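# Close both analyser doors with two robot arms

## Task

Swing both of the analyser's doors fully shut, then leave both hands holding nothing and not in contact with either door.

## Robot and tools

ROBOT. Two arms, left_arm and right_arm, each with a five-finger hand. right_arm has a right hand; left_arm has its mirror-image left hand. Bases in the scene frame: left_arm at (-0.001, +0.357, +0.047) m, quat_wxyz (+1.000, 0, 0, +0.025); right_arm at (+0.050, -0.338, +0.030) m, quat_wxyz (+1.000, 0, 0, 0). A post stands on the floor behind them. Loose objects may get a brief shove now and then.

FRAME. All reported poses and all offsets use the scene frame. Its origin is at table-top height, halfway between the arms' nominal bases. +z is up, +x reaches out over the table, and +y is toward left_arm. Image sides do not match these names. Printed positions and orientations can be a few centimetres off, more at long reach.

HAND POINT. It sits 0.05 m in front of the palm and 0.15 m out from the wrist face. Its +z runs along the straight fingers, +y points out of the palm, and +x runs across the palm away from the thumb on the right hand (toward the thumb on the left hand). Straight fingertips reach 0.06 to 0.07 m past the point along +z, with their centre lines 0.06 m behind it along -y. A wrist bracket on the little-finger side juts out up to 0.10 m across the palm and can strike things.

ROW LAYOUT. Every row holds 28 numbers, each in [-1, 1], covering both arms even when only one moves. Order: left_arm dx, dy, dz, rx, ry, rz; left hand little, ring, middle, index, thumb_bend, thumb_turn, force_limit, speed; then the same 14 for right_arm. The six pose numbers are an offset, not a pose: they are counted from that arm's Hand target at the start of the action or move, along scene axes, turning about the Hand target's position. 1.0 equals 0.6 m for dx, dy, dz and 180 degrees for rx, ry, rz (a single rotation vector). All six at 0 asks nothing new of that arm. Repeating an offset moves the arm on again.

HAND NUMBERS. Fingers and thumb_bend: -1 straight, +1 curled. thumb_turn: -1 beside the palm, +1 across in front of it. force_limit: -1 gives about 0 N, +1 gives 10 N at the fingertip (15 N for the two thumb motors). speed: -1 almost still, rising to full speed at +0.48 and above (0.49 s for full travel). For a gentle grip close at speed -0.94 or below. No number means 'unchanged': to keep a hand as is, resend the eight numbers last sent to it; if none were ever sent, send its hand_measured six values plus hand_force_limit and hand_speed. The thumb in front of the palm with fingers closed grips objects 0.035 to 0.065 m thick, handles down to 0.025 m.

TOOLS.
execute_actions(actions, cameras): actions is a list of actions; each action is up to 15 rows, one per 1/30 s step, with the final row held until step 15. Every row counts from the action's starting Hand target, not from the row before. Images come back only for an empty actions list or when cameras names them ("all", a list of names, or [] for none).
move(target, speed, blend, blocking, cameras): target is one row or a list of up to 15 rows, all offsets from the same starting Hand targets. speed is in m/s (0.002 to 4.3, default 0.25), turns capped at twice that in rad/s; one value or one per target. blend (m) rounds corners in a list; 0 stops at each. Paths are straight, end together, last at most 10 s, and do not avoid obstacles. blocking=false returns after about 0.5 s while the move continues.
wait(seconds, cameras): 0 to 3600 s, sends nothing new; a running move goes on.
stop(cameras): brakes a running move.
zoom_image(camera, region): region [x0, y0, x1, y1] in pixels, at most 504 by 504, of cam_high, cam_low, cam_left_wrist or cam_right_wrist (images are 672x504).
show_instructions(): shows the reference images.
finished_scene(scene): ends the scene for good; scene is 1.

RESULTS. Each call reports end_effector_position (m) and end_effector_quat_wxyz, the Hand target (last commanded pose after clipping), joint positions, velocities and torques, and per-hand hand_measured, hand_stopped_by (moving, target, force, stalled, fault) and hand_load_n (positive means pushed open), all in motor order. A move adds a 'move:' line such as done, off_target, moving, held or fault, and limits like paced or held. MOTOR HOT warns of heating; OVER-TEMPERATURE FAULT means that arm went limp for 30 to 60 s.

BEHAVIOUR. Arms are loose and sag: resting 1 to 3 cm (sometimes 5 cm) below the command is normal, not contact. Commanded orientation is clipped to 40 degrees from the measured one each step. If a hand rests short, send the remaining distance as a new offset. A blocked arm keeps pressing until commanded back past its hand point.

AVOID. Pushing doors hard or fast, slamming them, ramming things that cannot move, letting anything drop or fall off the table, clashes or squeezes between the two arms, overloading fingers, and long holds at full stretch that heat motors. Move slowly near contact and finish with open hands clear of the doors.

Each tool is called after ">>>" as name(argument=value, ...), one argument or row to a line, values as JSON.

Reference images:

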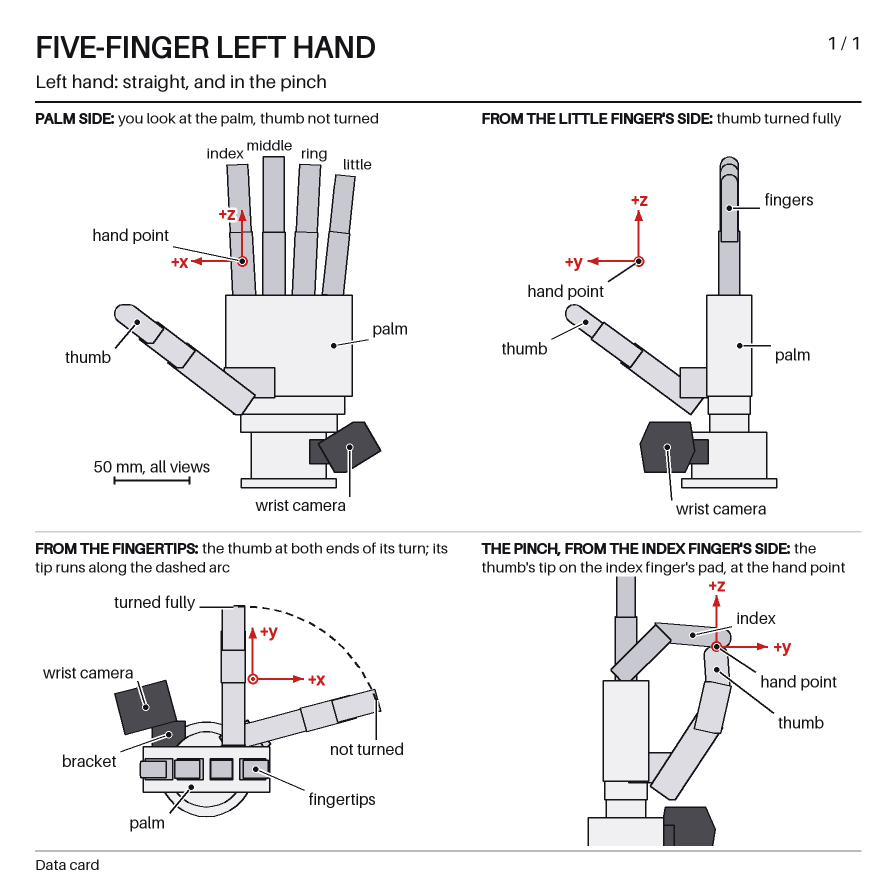

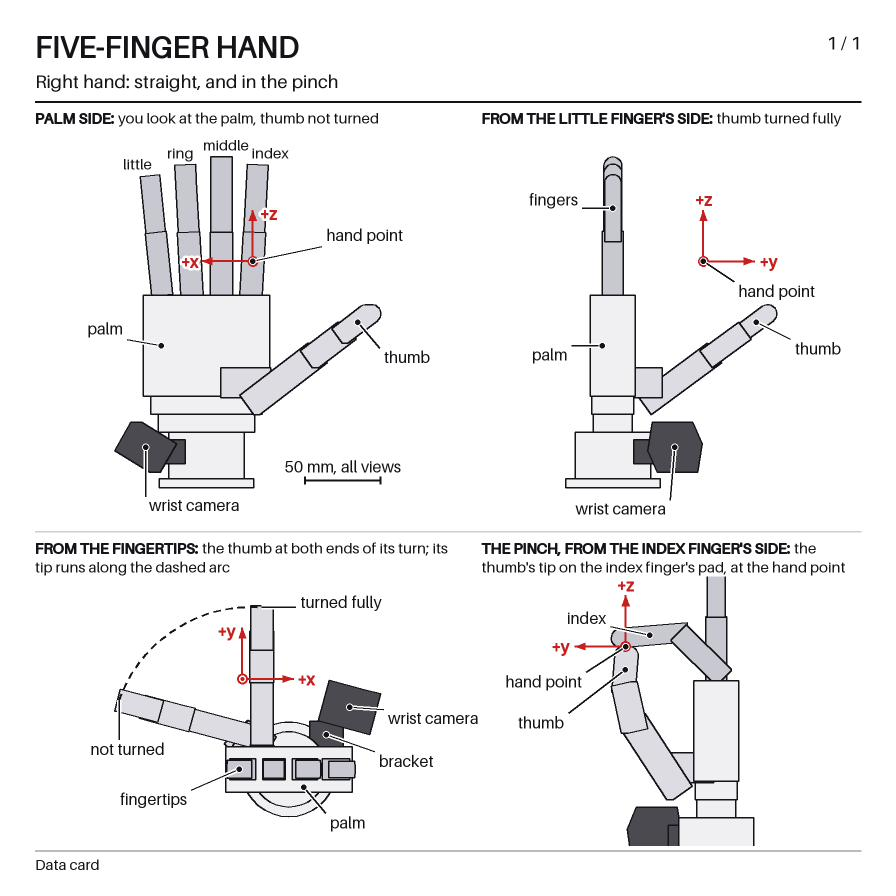

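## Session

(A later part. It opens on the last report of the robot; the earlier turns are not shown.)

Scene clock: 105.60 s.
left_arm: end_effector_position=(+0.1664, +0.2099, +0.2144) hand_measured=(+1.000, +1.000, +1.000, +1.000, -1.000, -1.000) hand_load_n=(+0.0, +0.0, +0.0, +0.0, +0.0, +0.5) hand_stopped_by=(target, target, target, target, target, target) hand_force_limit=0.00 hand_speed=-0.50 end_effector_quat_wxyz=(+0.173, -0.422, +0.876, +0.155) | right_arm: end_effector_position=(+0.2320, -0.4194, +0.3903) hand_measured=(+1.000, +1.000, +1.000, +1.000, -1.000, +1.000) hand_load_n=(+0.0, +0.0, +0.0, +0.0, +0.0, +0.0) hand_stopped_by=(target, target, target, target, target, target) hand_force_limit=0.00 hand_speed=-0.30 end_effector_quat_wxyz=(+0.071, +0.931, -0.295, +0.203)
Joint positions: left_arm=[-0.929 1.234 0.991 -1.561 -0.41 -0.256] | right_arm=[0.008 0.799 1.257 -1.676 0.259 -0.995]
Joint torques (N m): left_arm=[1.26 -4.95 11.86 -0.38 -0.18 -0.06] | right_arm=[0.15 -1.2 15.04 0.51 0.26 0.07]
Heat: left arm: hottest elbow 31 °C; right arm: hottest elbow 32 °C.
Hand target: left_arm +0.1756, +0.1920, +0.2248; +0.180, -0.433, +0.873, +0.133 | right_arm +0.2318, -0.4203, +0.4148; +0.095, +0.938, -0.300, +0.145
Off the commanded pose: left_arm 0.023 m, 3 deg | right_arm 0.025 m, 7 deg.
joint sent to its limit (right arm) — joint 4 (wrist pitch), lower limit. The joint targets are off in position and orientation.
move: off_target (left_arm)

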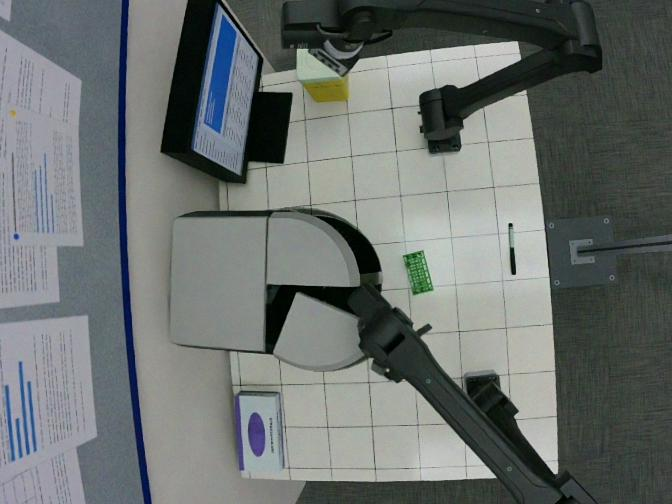

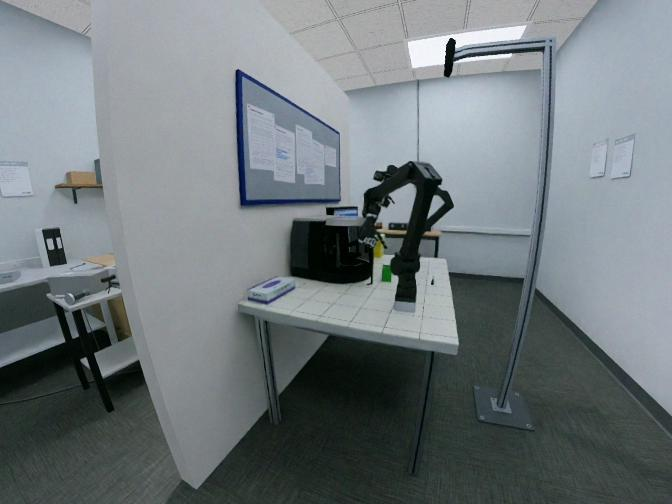

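>>> move(
  target=[0.1,-0.07,0.0,0,0,0,1,1,1,1,-1,-1,0,-0.5,0,0,0,0,0,0,1,1,1,1,-1,1,0,-0.3],
  speed=0.08,
  cameras=["cam_high","cam_low"],
)

>>> zoom_image(
  camera="cam_high",
  region=[220, 200, 440, 400],
)

Scene clock: 108.70 s.
left_arm: end_effector_position=(+0.1827, +0.1910, +0.2225) hand_measured=(+1.000, +1.000, +1.000, +1.000, -1.000, -1.000) hand_load_n=(+0.0, +0.0, +0.0, +0.0, +0.0, +0.0) hand_stopped_by=(target, target, target, target, target, target) hand_force_limit=0.00 hand_speed=-0.50 end_effector_quat_wxyz=(+0.169, -0.414, +0.877, +0.175) | right_arm: end_effector_position=(+0.2320, -0.4194, +0.3903) hand_measured=(+1.000, +1.000, +1.000, +1.000, -1.000, +1.000) hand_load_n=(+0.0, +0.0, +0.0, +0.0, +0.0, +0.0) hand_stopped_by=(target, target, target, target, target, target) hand_force_limit=0.00 hand_speed=-0.30 end_effector_quat_wxyz=(+0.071, +0.931, -0.295, +0.203)
Joint positions: left_arm=[-0.931 1.327 1.082 -1.599 -0.413 -0.249] | right_arm=[0.008 0.799 1.257 -1.676 0.259 -0.995]
Joint torques (N m): left_arm=[5.89 -0.15 17.18 1.94 -0.48 0.25] | right_arm=[0.85 -1.32 15.09 0.29 0.23 0.06]
Heat: left arm: hottest elbow 31 °C; right arm: hottest elbow 33 °C.
Hand target: left_arm +0.2356, +0.1500, +0.2248; +0.180, -0.433, +0.873, +0.133 | right_arm +0.2318, -0.4203, +0.4148; +0.095, +0.938, -0.300, +0.145
Off the commanded pose: left_arm 0.067 m, 5 deg | right_arm 0.025 m, 7 deg.
joint sent to its limit (right arm) — joint 4 (wrist pitch), lower limit. The joint targets are off in position and orientation.
move: off_target (left_arm)

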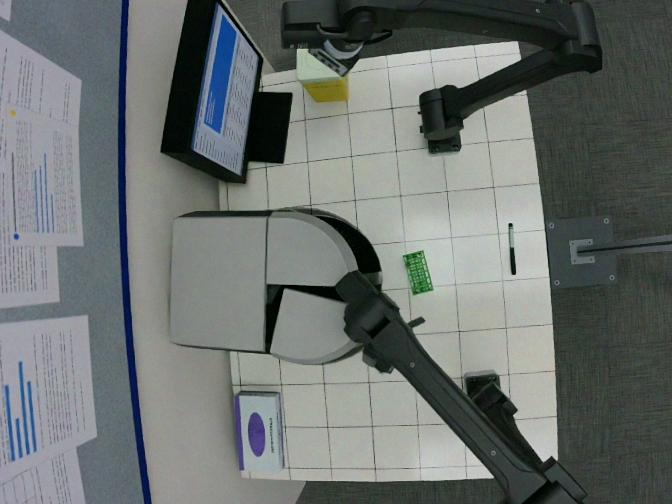

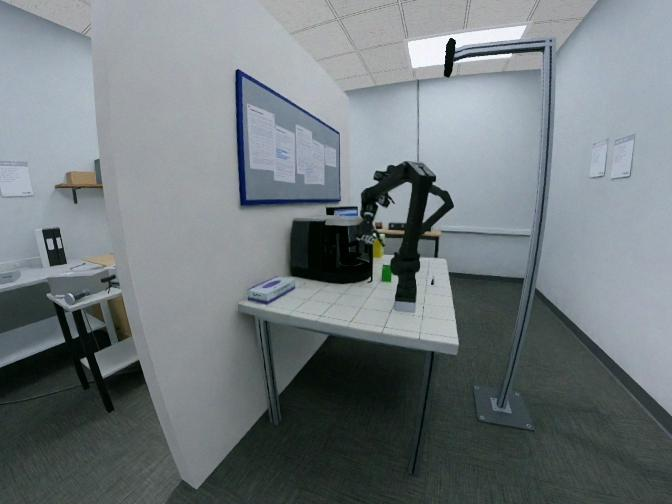

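Scaled by 2.291 from the camera's image (finer frame: 960x720).

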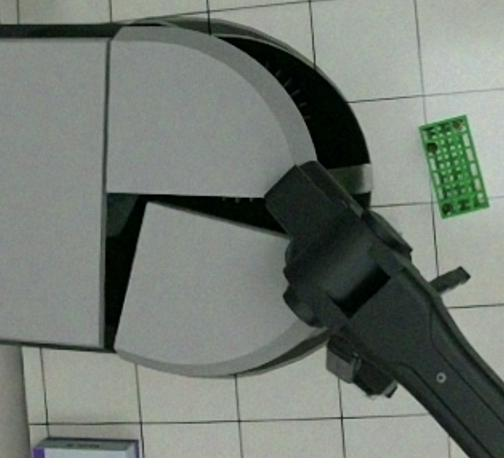

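>>> execute_actions(
  actions=[],
)

>>> zoom_image(
  camera="cam_low",
  region=[270, 170, 450, 310],
)

>>> zoom_image(
  camera="cam_high",
  region=[300, 220, 440, 400],
)

Scene clock: 109.43 s.
left_arm: end_effector_position=(+0.1827, +0.1910, +0.2225) hand_measured=(+1.000, +1.000, +1.000, +1.000, -1.000, -1.000) hand_load_n=(+0.0, +0.0, +0.0, +0.0, +0.0, +0.0) hand_stopped_by=(target, target, target, target, target, target) hand_force_limit=0.00 hand_speed=-0.50 end_effector_quat_wxyz=(+0.169, -0.414, +0.877, +0.175) | right_arm: end_effector_position=(+0.2320, -0.4194, +0.3903) hand_measured=(+1.000, +1.000, +1.000, +1.000, -1.000, +1.000) hand_load_n=(+0.0, +0.0, +0.5, +0.0, +0.0, +0.0) hand_stopped_by=(target, target, target, target, target, target) hand_force_limit=0.00 hand_speed=-0.30 end_effector_quat_wxyz=(+0.071, +0.931, -0.295, +0.203)
Joint positions: left_arm=[-0.931 1.327 1.082 -1.599 -0.413 -0.249] | right_arm=[0.008 0.799 1.257 -1.676 0.259 -0.995]
Joint velocities: within noise
Joint torques (N m): left_arm=[5.19 -0.5 17.03 2.11 -0.46 0.22] | right_arm=[0.03 -1.79 15.06 0.35 0.19 0.07]
Heat: left arm: hottest elbow 31 °C; right arm: hottest elbow 33 °C.
Hand target: left_arm +0.2356, +0.1500, +0.2248; +0.180, -0.433, +0.873, +0.133 | right_arm +0.2318, -0.4203, +0.4148; +0.095, +0.938, -0.300, +0.145
Off the commanded pose: left_arm 0.067 m, 5 deg | right_arm 0.025 m, 7 deg.

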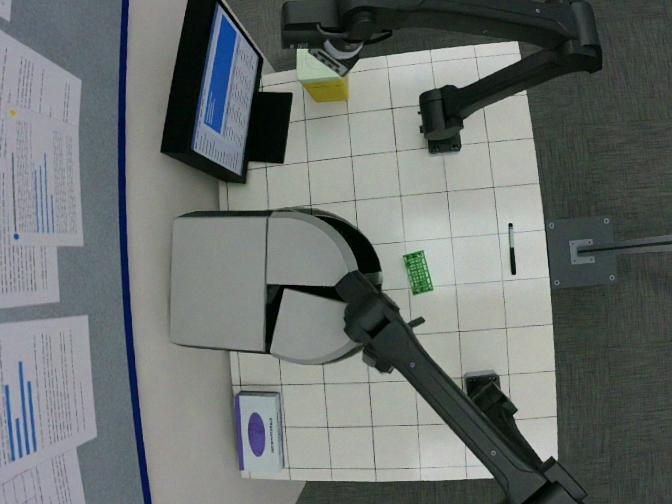

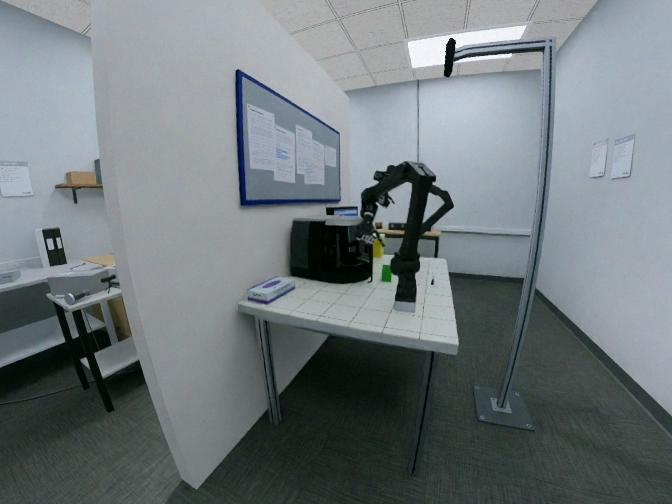

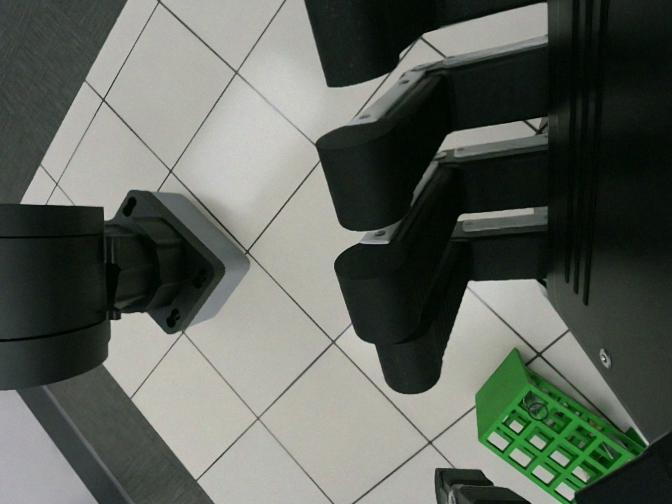

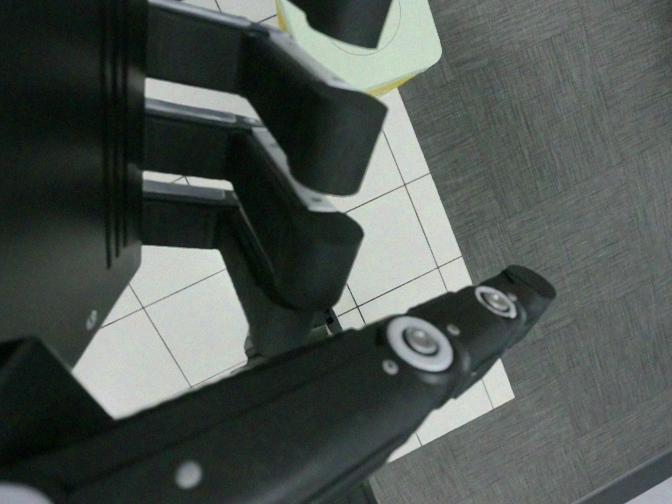

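Scaled by 2.800 from the camera's image (finer frame: 960x720).

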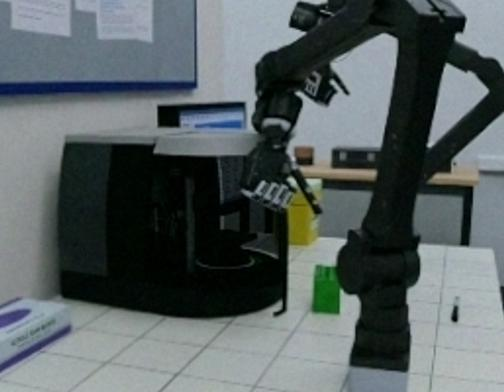

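Scaled by 2.800 from the camera's image (finer frame: 960x720).

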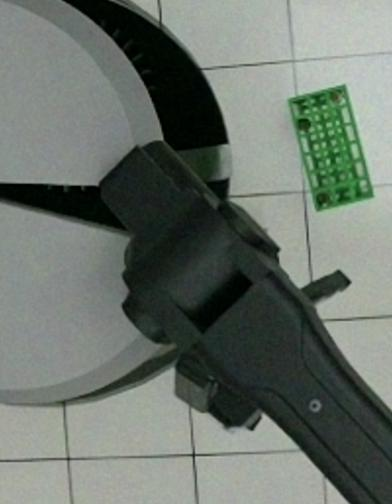

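>>> move(
  target=[-0.19,0.0,0.0,0,0,0,1,1,1,1,-1,-1,0,-0.5,0,0,0,0,0,0,1,1,1,1,-1,1,0,-0.3],
  speed=0.15,
  cameras=["cam_high","cam_low","cam_left_wrist"],
)

>>> zoom_image(
  camera="cam_high",
  region=[260, 220, 400, 360],
)

>>> zoom_image(
  camera="cam_low",
  region=[290, 200, 400, 300],
)

Scene clock: 113.47 s.
left_arm: end_effector_position=(+0.1235, +0.1478, +0.2205) hand_measured=(+1.000, +1.000, +1.000, +1.000, -1.000, -1.000) hand_load_n=(+0.0, +0.0, +0.0, +0.0, +0.0, +0.0) hand_stopped_by=(target, target, target, target, target, target) hand_force_limit=0.00 hand_speed=-0.50 end_effector_quat_wxyz=(+0.179, -0.427, +0.876, +0.134) | right_arm: end_effector_position=(+0.2320, -0.4194, +0.3903) hand_measured=(+1.000, +1.000, +1.000, +1.000, -1.000, +1.000) hand_load_n=(+0.0, +0.0, +0.0, +0.0, +0.0, +0.0) hand_stopped_by=(target, target, target, target, target, target) hand_force_limit=0.00 hand_speed=-0.30 end_effector_quat_wxyz=(+0.071, +0.931, -0.295, +0.203)
Joint positions: left_arm=[-1.148 1.292 1.067 -1.621 -0.361 -0.486] | right_arm=[0.008 0.799 1.257 -1.676 0.259 -0.995]
Joint torques (N m): left_arm=[1.38 -7.82 7.88 -0.69 -0.24 0] | right_arm=[-0.09 -1.55 15.13 0.32 0.26 0.08]
Heat: left arm: hottest elbow 32 °C; right arm: hottest elbow 33 °C.
Hand target: left_arm +0.1216, +0.1500, +0.2248; +0.180, -0.433, +0.873, +0.133 | right_arm +0.2318, -0.4203, +0.4148; +0.095, +0.938, -0.300, +0.145
Off the commanded pose: left_arm 0.005 m, 1 deg | right_arm 0.025 m, 7 deg.
joint sent to its limit (right arm) — joint 4 (wrist pitch), lower limit. The joint targets are off in position and orientation.
move: done

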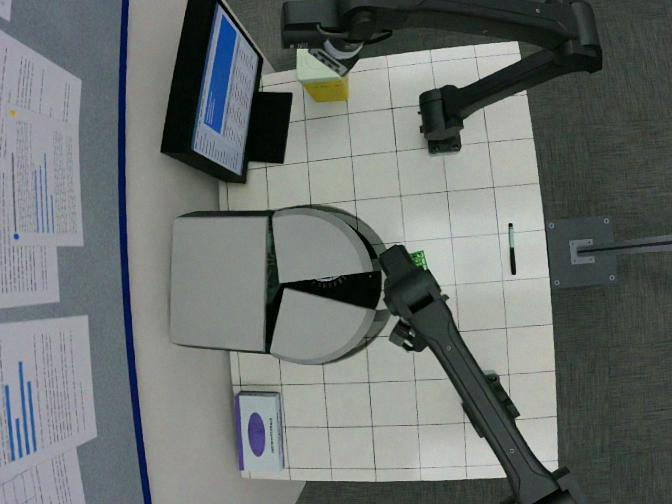

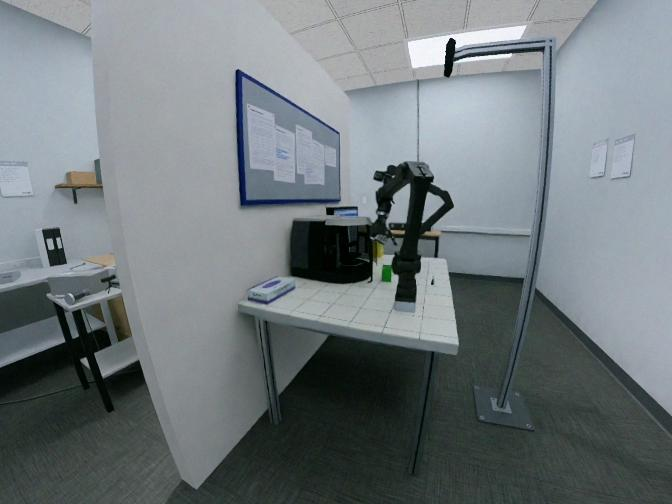

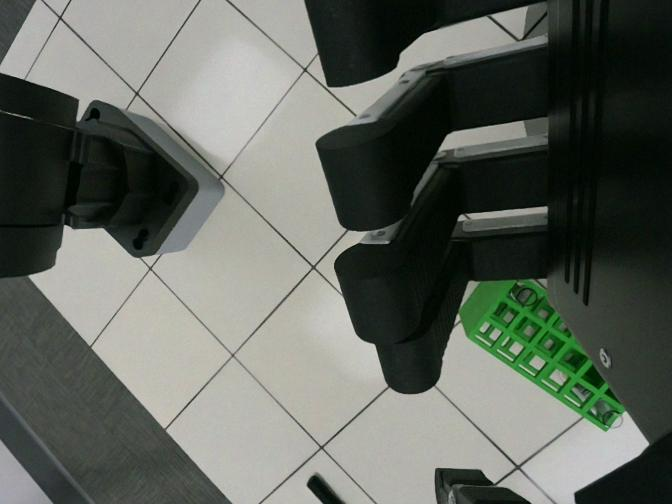

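Scaled by 3.600 from the camera's image (finer frame: 960x720).

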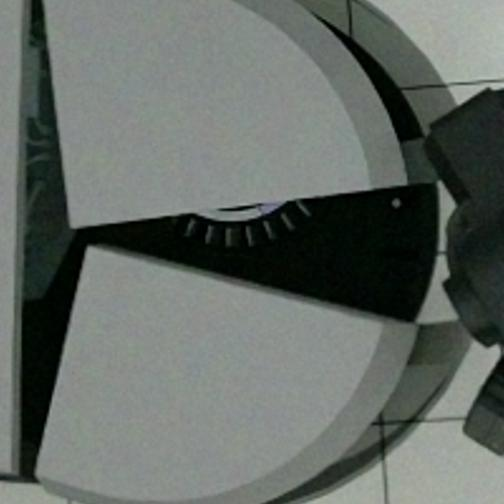

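Scaled by 4.582 from the camera's image (finer frame: 960x720).

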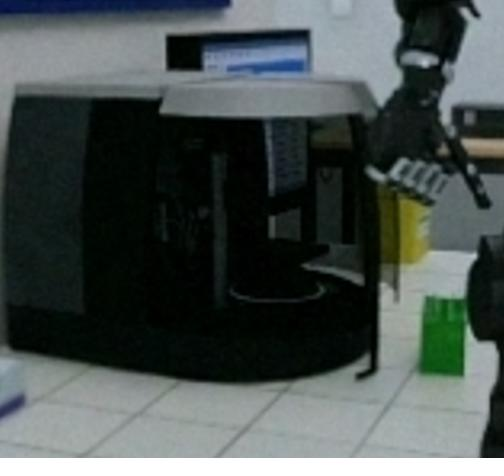

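>>> move(
  target=[
    [-0.02,0,0.11,0,0,0,1,1,1,1,-1,-1,0,-0.5,0,0,0,0,0,0,1,1,1,1,-1,1,0,-0.3],
    [-0.02,-0.14,0.11,-0.226,0.001,0.191,1,1,1,1,-1,-1,0,-0.5,0,0,0,0,0,0,1,1,1,1,-1,1,0,-0.3],
  ],
  speed=0.2,
  blend=0.02,
  cameras=["cam_high","cam_low","cam_left_wrist"],
)

>>> zoom_image(
  camera="cam_high",
  region=[260, 200, 460, 360],
)

>>> zoom_image(
  camera="cam_low",
  region=[290, 180, 420, 300],
)

Scene clock: 121.70 s.
left_arm: end_effector_position=(+0.1057, +0.0693, +0.2848) hand_measured=(+1.000, +1.000, +1.000, +1.000, -1.000, -1.000) hand_load_n=(+0.0, +0.0, +0.0, +0.0, +0.0, +0.0) hand_stopped_by=(target, target, target, target, target, target) hand_force_limit=0.00 hand_speed=-0.50 end_effector_quat_wxyz=(+0.020, +0.692, -0.713, +0.113) | right_arm: end_effector_position=(+0.2320, -0.4194, +0.3903) hand_measured=(+1.000, +1.000, +1.000, +1.000, -1.000, +1.000) hand_load_n=(+0.0, +0.0, +0.0, +0.0, +0.0, +0.0) hand_stopped_by=(target, target, target, target, target, target) hand_force_limit=0.00 hand_speed=-0.30 end_effector_quat_wxyz=(+0.071, +0.931, -0.295, +0.203)
Joint positions: left_arm=[-1.044 0.975 1.025 -1.391 -0.004 -0.964] | right_arm=[0.008 0.799 1.257 -1.676 0.259 -0.995]
Joint torques (N m): left_arm=[3.84 -4.78 8.92 0.99 0.07 -0.03] | right_arm=[0.26 -1.85 14.97 0.54 0.24 0.09]
Heat: left arm: hottest elbow 31 °C; right arm: hottest elbow 33 °C.
Hand target: left_arm +0.1096, +0.0660, +0.2908; +0.027, +0.701, -0.701, +0.128 | right_arm +0.2318, -0.4203, +0.4148; +0.095, +0.938, -0.300, +0.145
Off the commanded pose: left_arm 0.008 m, 2 deg | right_arm 0.025 m, 7 deg.
joint sent to its limit (right arm) — joint 4 (wrist pitch), lower limit. The joint targets are off in position and orientation.
move: done

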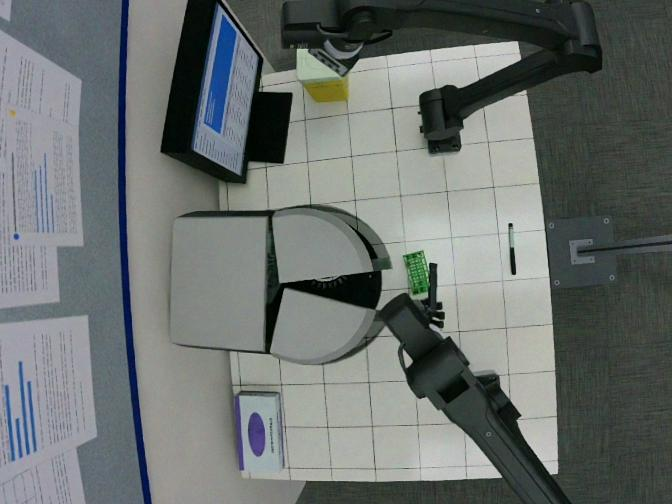

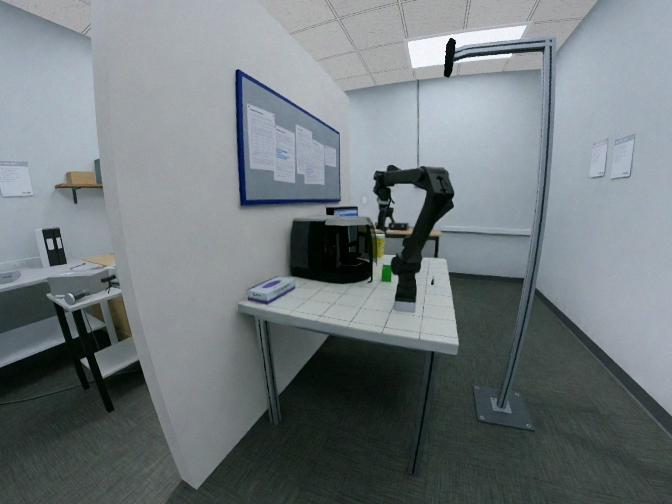

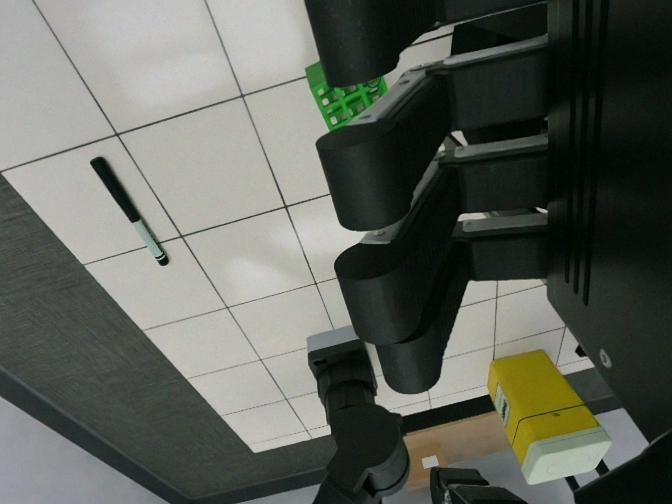

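Scaled by 2.520 from the camera's image (finer frame: 960x720).

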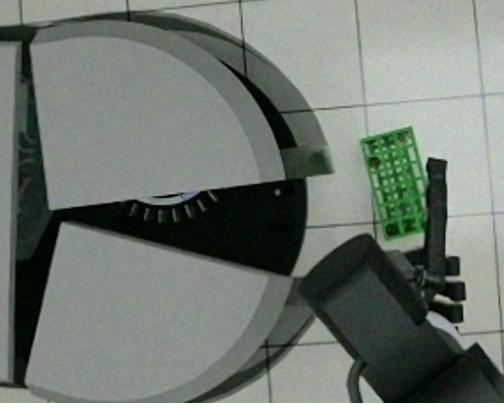

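Scaled by 3.877 from the camera's image (finer frame: 960x720).

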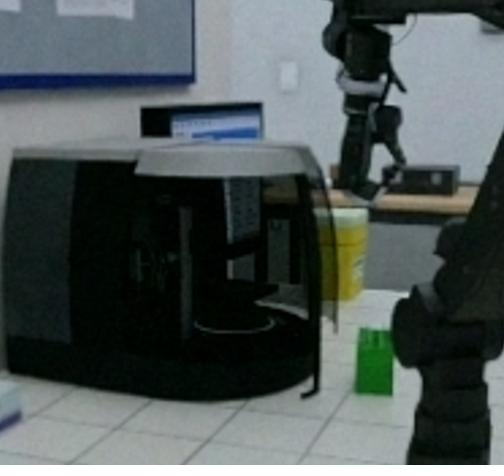

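>>> move(
  target=[0.05,-0.11,-0.02,0,0,0,1,1,1,1,-1,-1,0,-0.5,0,0,0,0,0,0,1,1,1,1,-1,1,0,-0.3],
  speed=0.15,
  cameras=["cam_high","cam_low"],
)

>>> zoom_image(
  camera="cam_high",
  region=[260, 200, 460, 360],
)

>>> zoom_image(
  camera="cam_low",
  region=[290, 180, 420, 300],
)

Scene clock: 124.23 s.
left_arm: end_effector_position=(+0.1319, +0.0189, +0.2570) hand_measured=(+1.000, +1.000, +1.000, +1.000, -1.000, -1.000) hand_load_n=(+0.0, +0.0, +0.0, +0.0, +0.0, +0.0) hand_stopped_by=(target, target, target, target, target, target) hand_force_limit=0.00 hand_speed=-0.50 end_effector_quat_wxyz=(+0.019, +0.699, -0.708, +0.098) | right_arm: end_effector_position=(+0.2320, -0.4194, +0.3903) hand_measured=(+1.000, +1.000, +1.000, +1.000, -1.000, +1.000) hand_load_n=(+0.0, +0.0, +0.0, +0.0, +0.0, +0.0) hand_stopped_by=(target, target, target, target, target, target) hand_force_limit=0.00 hand_speed=-0.30 end_effector_quat_wxyz=(+0.071, +0.931, -0.295, +0.203)
Joint positions: left_arm=[-1.06 1.151 1.074 -1.294 -0.005 -0.998] | right_arm=[0.008 0.799 1.257 -1.676 0.259 -0.995]
Joint torques (N m): left_arm=[1.73 -4.95 12.97 0.83 -0.14 -0.11] | right_arm=[-0.15 -2.02 15.25 0.5 0.17 0.04]
Heat: left arm: hottest elbow 31 °C; right arm: hottest elbow 33 °C.
Hand target: left_arm +0.1396, +0.0000, +0.2788; +0.027, +0.701, -0.701, +0.128 | right_arm +0.2318, -0.4203, +0.4148; +0.095, +0.938, -0.300, +0.145
Off the commanded pose: left_arm 0.030 m, 4 deg | right_arm 0.025 m, 7 deg.
joint sent to its limit (right arm) — joint 4 (wrist pitch), lower limit. The joint targets are off in position and orientation.
move: off_target (left_arm)

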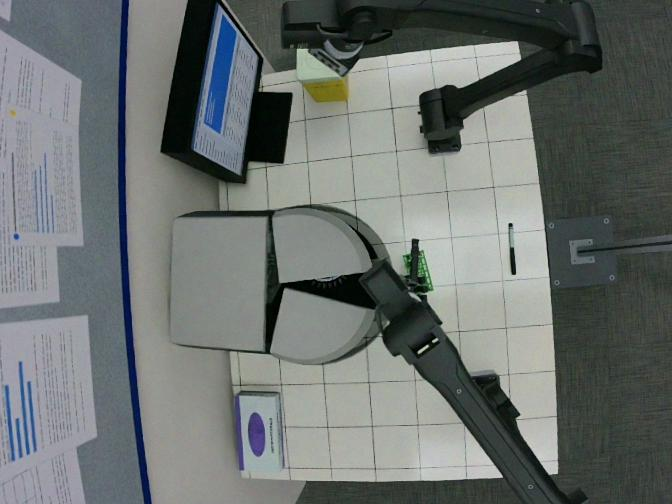

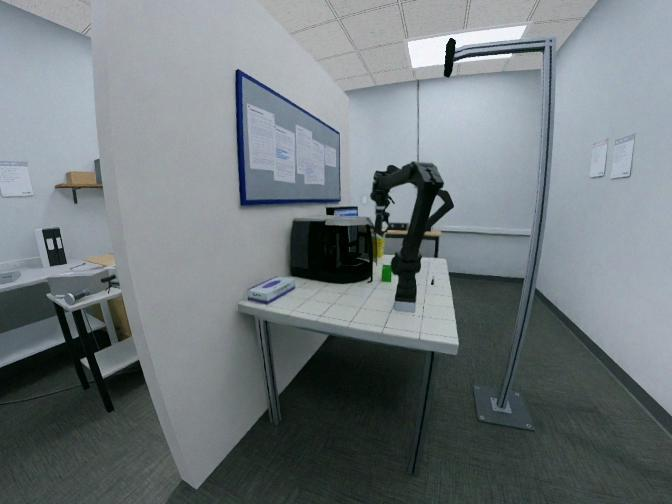

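Scaled by 2.520 from the camera's image (finer frame: 960x720).

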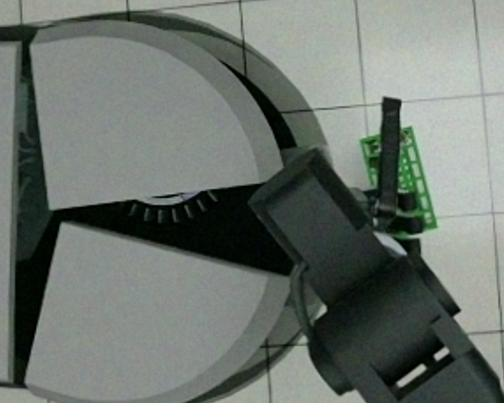

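Scaled by 3.877 from the camera's image (finer frame: 960x720).

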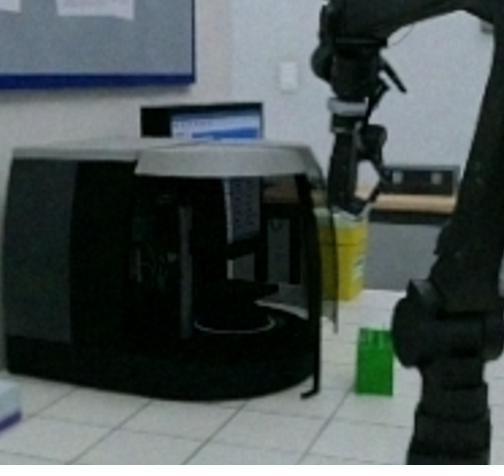

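>>> move(
  target=[0.085,-0.017,0.03,0,0,0,1,1,1,1,-1,-1,0,-0.5,0,0,0,0,0,0,1,1,1,1,-1,1,0,-0.3],
  speed=0.06,
  cameras=["cam_high","cam_low"],
)

>>> zoom_image(
  camera="cam_high",
  region=[260, 200, 460, 360],
)

>>> zoom_image(
  camera="cam_low",
  region=[290, 180, 420, 300],
)

Scene clock: 126.50 s.
left_arm: end_effector_position=(+0.1720, -0.0018, +0.2795) hand_measured=(+1.000, +1.000, +1.000, +1.000, -1.000, -1.000) hand_load_n=(+0.0, +0.0, +0.0, +0.0, +0.0, +0.0) hand_stopped_by=(target, target, target, target, target, target) hand_force_limit=0.00 hand_speed=-0.50 end_effector_quat_wxyz=(+0.031, +0.704, -0.701, +0.105) | right_arm: end_effector_position=(+0.2320, -0.4194, +0.3903) hand_measured=(+1.000, +1.000, +1.000, +1.000, -1.000, +1.000) hand_load_n=(+0.0, +0.5, +0.5, +0.0, +0.0, +0.0) hand_stopped_by=(target, target, target, target, target, target) hand_force_limit=0.00 hand_speed=-0.30 end_effector_quat_wxyz=(+0.071, +0.931, -0.295, +0.203)
Joint positions: left_arm=[-0.986 1.238 1.197 -1.311 0.029 -0.944] | right_arm=[0.008 0.799 1.257 -1.676 0.259 -0.995]
Joint torques (N m): left_arm=[3.55 -5.3 12.75 0.32 -0.21 0.26] | right_arm=[-0.21 -1.96 15.09 0.47 0.24 0.08]
Heat: left arm: hottest elbow 32 °C; right arm: hottest elbow 33 °C.
Hand target: left_arm +0.1906, -0.0102, +0.2968; +0.027, +0.701, -0.701, +0.128 | right_arm +0.2318, -0.4203, +0.4148; +0.095, +0.938, -0.300, +0.145
Off the commanded pose: left_arm 0.027 m, 3 deg | right_arm 0.025 m, 7 deg.
joint sent to its limit (right arm) — joint 4 (wrist pitch), lower limit. The joint targets are off in position and orientation.
move: off_target (left_arm)

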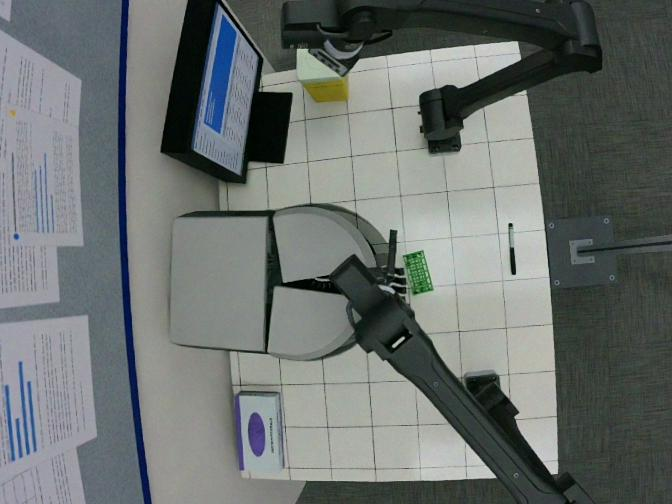

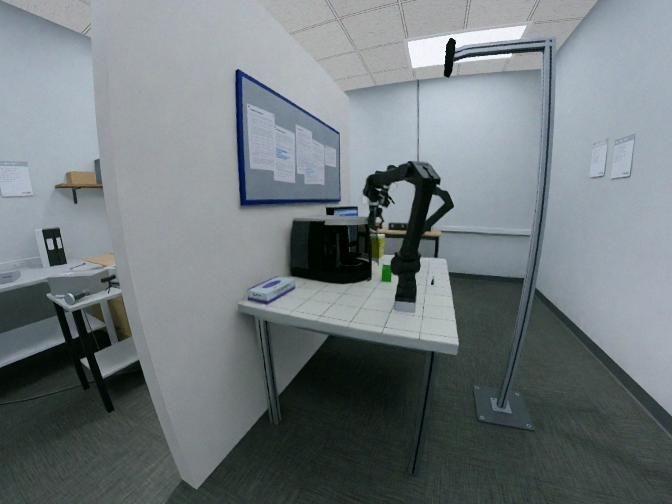

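Scaled by 2.520 from the camera's image (finer frame: 960x720).

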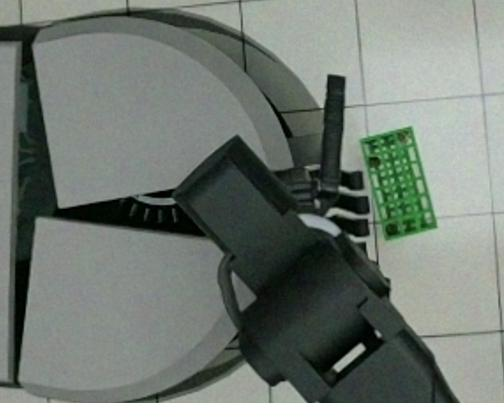

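Scaled by 3.877 from the camera's image (finer frame: 960x720).

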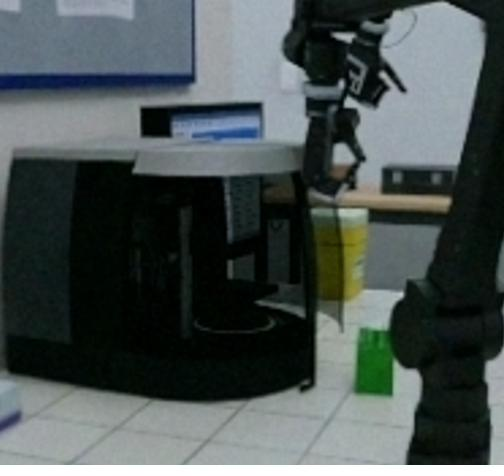

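>>> move(
  target=[
    [-0.05,-0.05,0,0,0,0,1,1,1,1,-1,-1,0,-0.5,0,0,0,0,0,0,1,1,1,1,-1,1,0,-0.3],
    [0.04,-0.06,0,0,0,0,1,1,1,1,-1,-1,0,-0.5,0,0,0,0,0,0,1,1,1,1,-1,1,0,-0.3],
  ],
  speed=0.08,
  blend=0.01,
  cameras=["cam_high","cam_low"],
)

>>> zoom_image(
  camera="cam_high",
  region=[260, 200, 460, 360],
)

>>> zoom_image(
  camera="cam_low",
  region=[290, 180, 420, 300],
)

Scene clock: 129.73 s.
left_arm: end_effector_position=(+0.1835, -0.0304, +0.2771) hand_measured=(+1.000, +1.000, +1.000, +1.000, -1.000, -1.000) hand_load_n=(+0.0, +0.5, +0.0, +0.0, +0.0, -0.5) hand_stopped_by=(target, target, target, target, target, target) hand_force_limit=0.00 hand_speed=-0.50 end_effector_quat_wxyz=(+0.030, +0.696, -0.712, +0.094) | right_arm: end_effector_position=(+0.2320, -0.4194, +0.3903) hand_measured=(+1.000, +1.000, +1.000, +1.000, -1.000, +1.000) hand_load_n=(+0.0, +0.0, +0.0, +0.0, +0.0, +0.0) hand_stopped_by=(target, target, target, target, target, target) hand_force_limit=0.00 hand_speed=-0.30 end_effector_quat_wxyz=(+0.071, +0.931, -0.295, +0.203)
Joint positions: left_arm=[-1.004 1.338 1.283 -1.32 0.029 -0.935] | right_arm=[0.008 0.799 1.257 -1.676 0.259 -0.995]
Joint torques (N m): left_arm=[4.42 -6.07 14.35 0.99 -0.21 0.19] | right_arm=[-0.5 -1.26 15.08 0.53 0.25 0.07]
Heat: left arm: hottest elbow 32 °C; right arm: hottest elbow 33 °C.
Hand target: left_arm +0.2146, -0.0462, +0.2968; +0.027, +0.701, -0.701, +0.128 | right_arm +0.2318, -0.4203, +0.4148; +0.095, +0.938, -0.300, +0.145
Off the commanded pose: left_arm 0.040 m, 4 deg | right_arm 0.025 m, 7 deg.
joint sent to its limit (right arm) — joint 4 (wrist pitch), lower limit. The joint targets are off in position and orientation.
move: off_target (left_arm)

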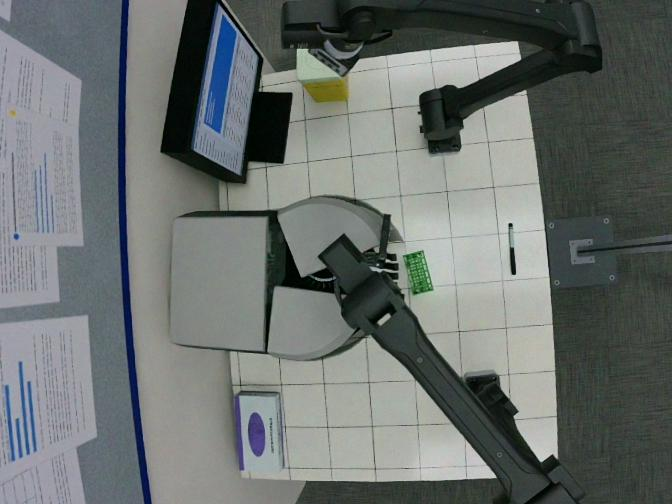

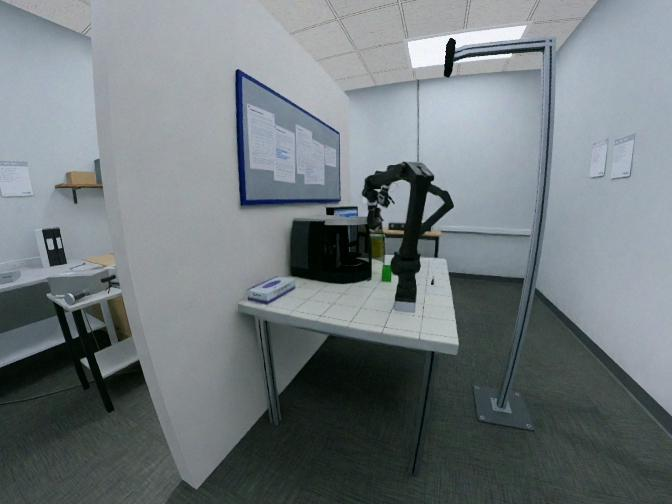

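Scaled by 2.520 from the camera's image (finer frame: 960x720).

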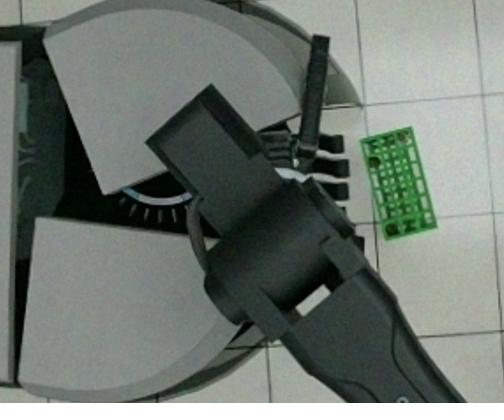

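Scaled by 3.877 from the camera's image (finer frame: 960x720).

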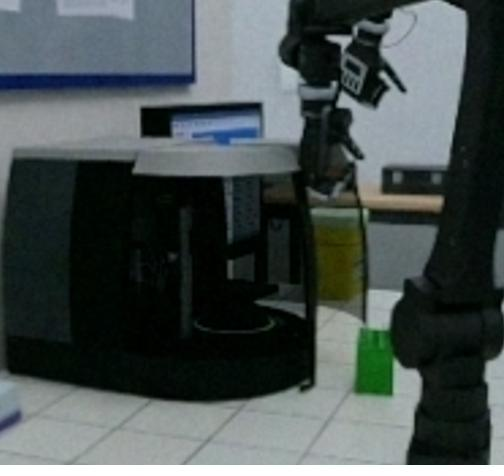

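>>> move(
  target=[
    [-0.12,0.0,0,0,0,0,1,1,1,1,-1,-1,0,-0.5,0,0,0,0,0,0,1,1,1,1,-1,1,0,-0.3],
    [-0.12,0.16,0,0,0,0,1,1,1,1,-1,-1,0,-0.5,0,0,0,0,0,0,1,1,1,1,-1,1,0,-0.3],
  ],
  speed=0.12,
  blend=0.005,
  cameras=["cam_high"],
)

>>> zoom_image(
  camera="cam_high",
  region=[260, 200, 460, 360],
)

Scene clock: 132.97 s.
left_arm: end_effector_position=(+0.1448, +0.0482, +0.2927) hand_measured=(+1.000, +1.000, +1.000, +1.000, -1.000, -1.000) hand_load_n=(+0.0, +0.0, +0.0, +0.0, +0.0, +0.0) hand_stopped_by=(target, target, target, target, target, target) hand_force_limit=0.00 hand_speed=-0.50 end_effector_quat_wxyz=(+0.023, +0.705, -0.698, +0.124) | right_arm: end_effector_position=(+0.2320, -0.4194, +0.3903) hand_measured=(+1.000, +1.000, +1.000, +1.000, -1.000, +1.000) hand_load_n=(+0.0, +0.0, +0.0, +0.0, +0.0, +0.0) hand_stopped_by=(target, target, target, target, target, target) hand_force_limit=0.00 hand_speed=-0.30 end_effector_quat_wxyz=(+0.071, +0.931, -0.295, +0.203)
Joint positions: left_arm=[-0.974 1.06 1.096 -1.352 0.01 -0.937] | right_arm=[0.008 0.799 1.257 -1.676 0.259 -0.995]
Joint torques (N m): left_arm=[2.43 -5.66 8.76 0.23 0.16 0.27] | right_arm=[-0.03 -1.49 15.09 0.24 0.2 0.05]
Heat: left arm: hottest elbow 32 °C; right arm: hottest elbow 34 °C.
Hand target: left_arm +0.1426, +0.0498, +0.2968; +0.027, +0.701, -0.701, +0.128 | right_arm +0.2318, -0.4203, +0.4148; +0.095, +0.938, -0.300, +0.145
Off the commanded pose: left_arm 0.005 m, 1 deg | right_arm 0.025 m, 7 deg.
joint sent to its limit (right arm) — joint 4 (wrist pitch), lower limit. The joint targets are off in position and orientation.
move: done

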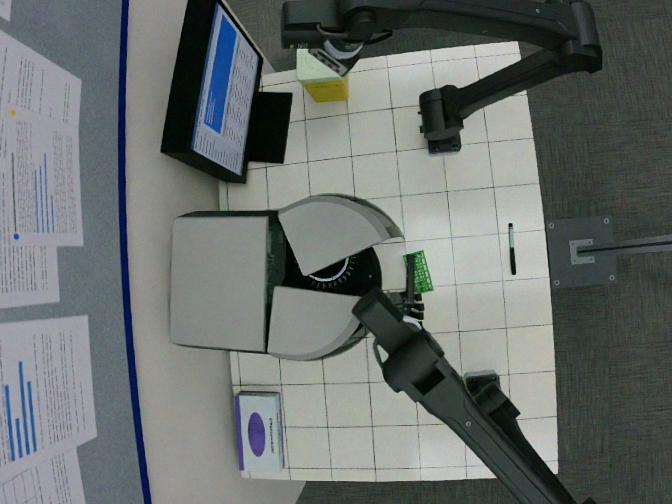

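Scaled by 2.520 from the camera's image (finer frame: 960x720).

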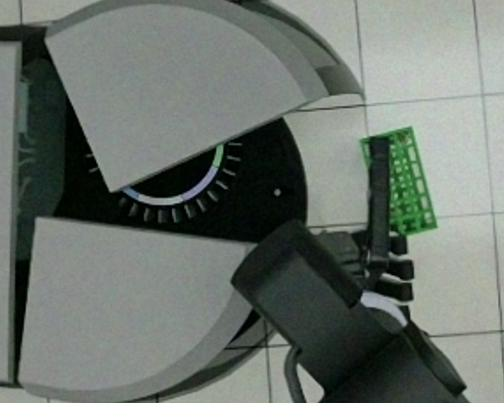

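>>> move(
  target=[0.13,0.02,-0.01,0,0,0,1,1,1,1,-1,-1,0,-0.5,0,0,0,0,0,0,1,1,1,1,-1,1,0,-0.3],
  speed=0.06,
  cameras=["cam_high","cam_low"],
)

>>> zoom_image(
  camera="cam_high",
  region=[260, 200, 460, 360],
)

>>> zoom_image(
  camera="cam_low",
  region=[290, 180, 420, 300],
)

Scene clock: 135.57 s.
left_arm: end_effector_position=(+0.1950, +0.0734, +0.2728) hand_measured=(+1.000, +1.000, +1.000, +1.000, -1.000, -1.000) hand_load_n=(+0.5, +0.0, +0.0, +0.0, +0.0, +0.0) hand_stopped_by=(target, target, target, target, target, target) hand_force_limit=0.00 hand_speed=-0.50 end_effector_quat_wxyz=(+0.033, +0.697, -0.710, +0.096) | right_arm: end_effector_position=(+0.2320, -0.4194, +0.3903) hand_measured=(+1.000, +1.000, +1.000, +1.000, -1.000, +1.000) hand_load_n=(+0.0, +0.0, +0.0, +0.0, +0.0, +0.5) hand_stopped_by=(target, target, target, target, target, target) hand_force_limit=0.00 hand_speed=-0.30 end_effector_quat_wxyz=(+0.071, +0.931, -0.295, +0.203)
Joint positions: left_arm=[-0.785 1.149 1.109 -1.342 0.078 -0.725] | right_arm=[0.008 0.799 1.257 -1.676 0.259 -0.995]
Joint torques (N m): left_arm=[3.55 -4.48 13.34 1.26 -0.05 0.09] | right_arm=[0.21 -1.08 15.2 0.27 0.21 0.04]
Heat: left arm: hottest elbow 32 °C; right arm: hottest elbow 34 °C.
Hand target: left_arm +0.2206, +0.0618, +0.2908; +0.027, +0.701, -0.701, +0.128 | right_arm +0.2318, -0.4203, +0.4148; +0.095, +0.938, -0.300, +0.145
Off the commanded pose: left_arm 0.033 m, 4 deg | right_arm 0.025 m, 7 deg.
joint sent to its limit (right arm) — joint 4 (wrist pitch), lower limit. The joint targets are off in position and orientation.
move: off_target (left_arm)

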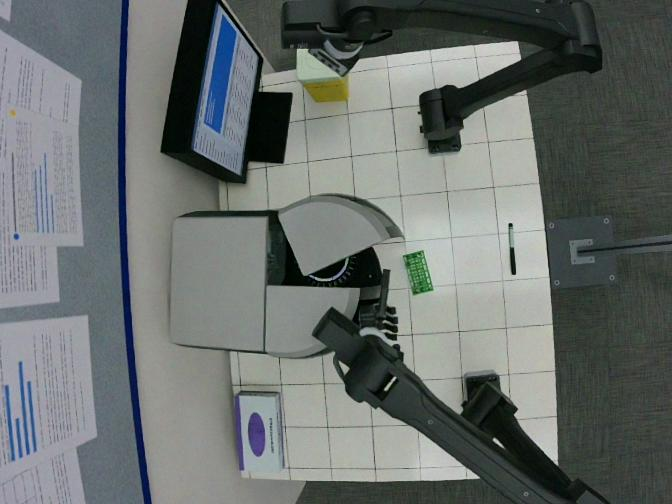

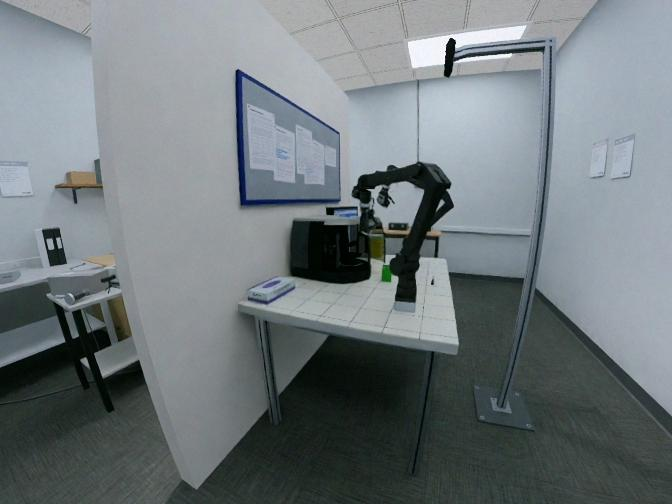

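Scaled by 2.520 from the camera's image (finer frame: 960x720).

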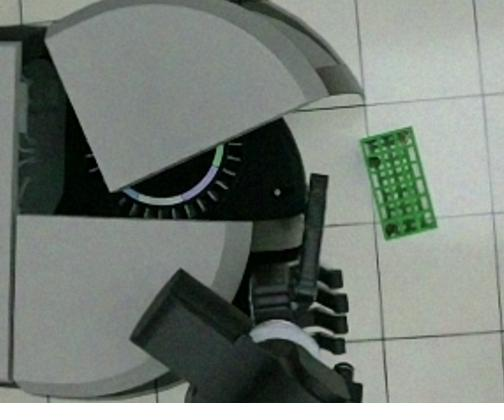

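Scaled by 3.877 from the camera's image (finer frame: 960x720).

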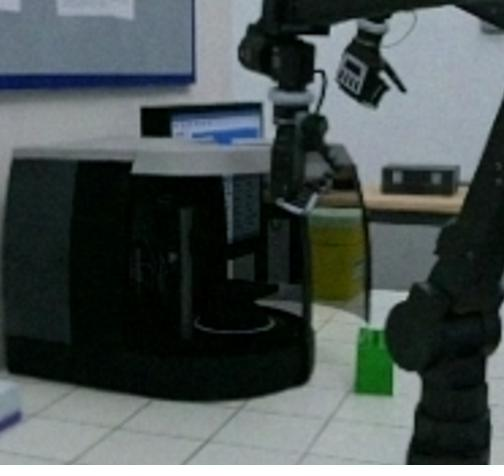

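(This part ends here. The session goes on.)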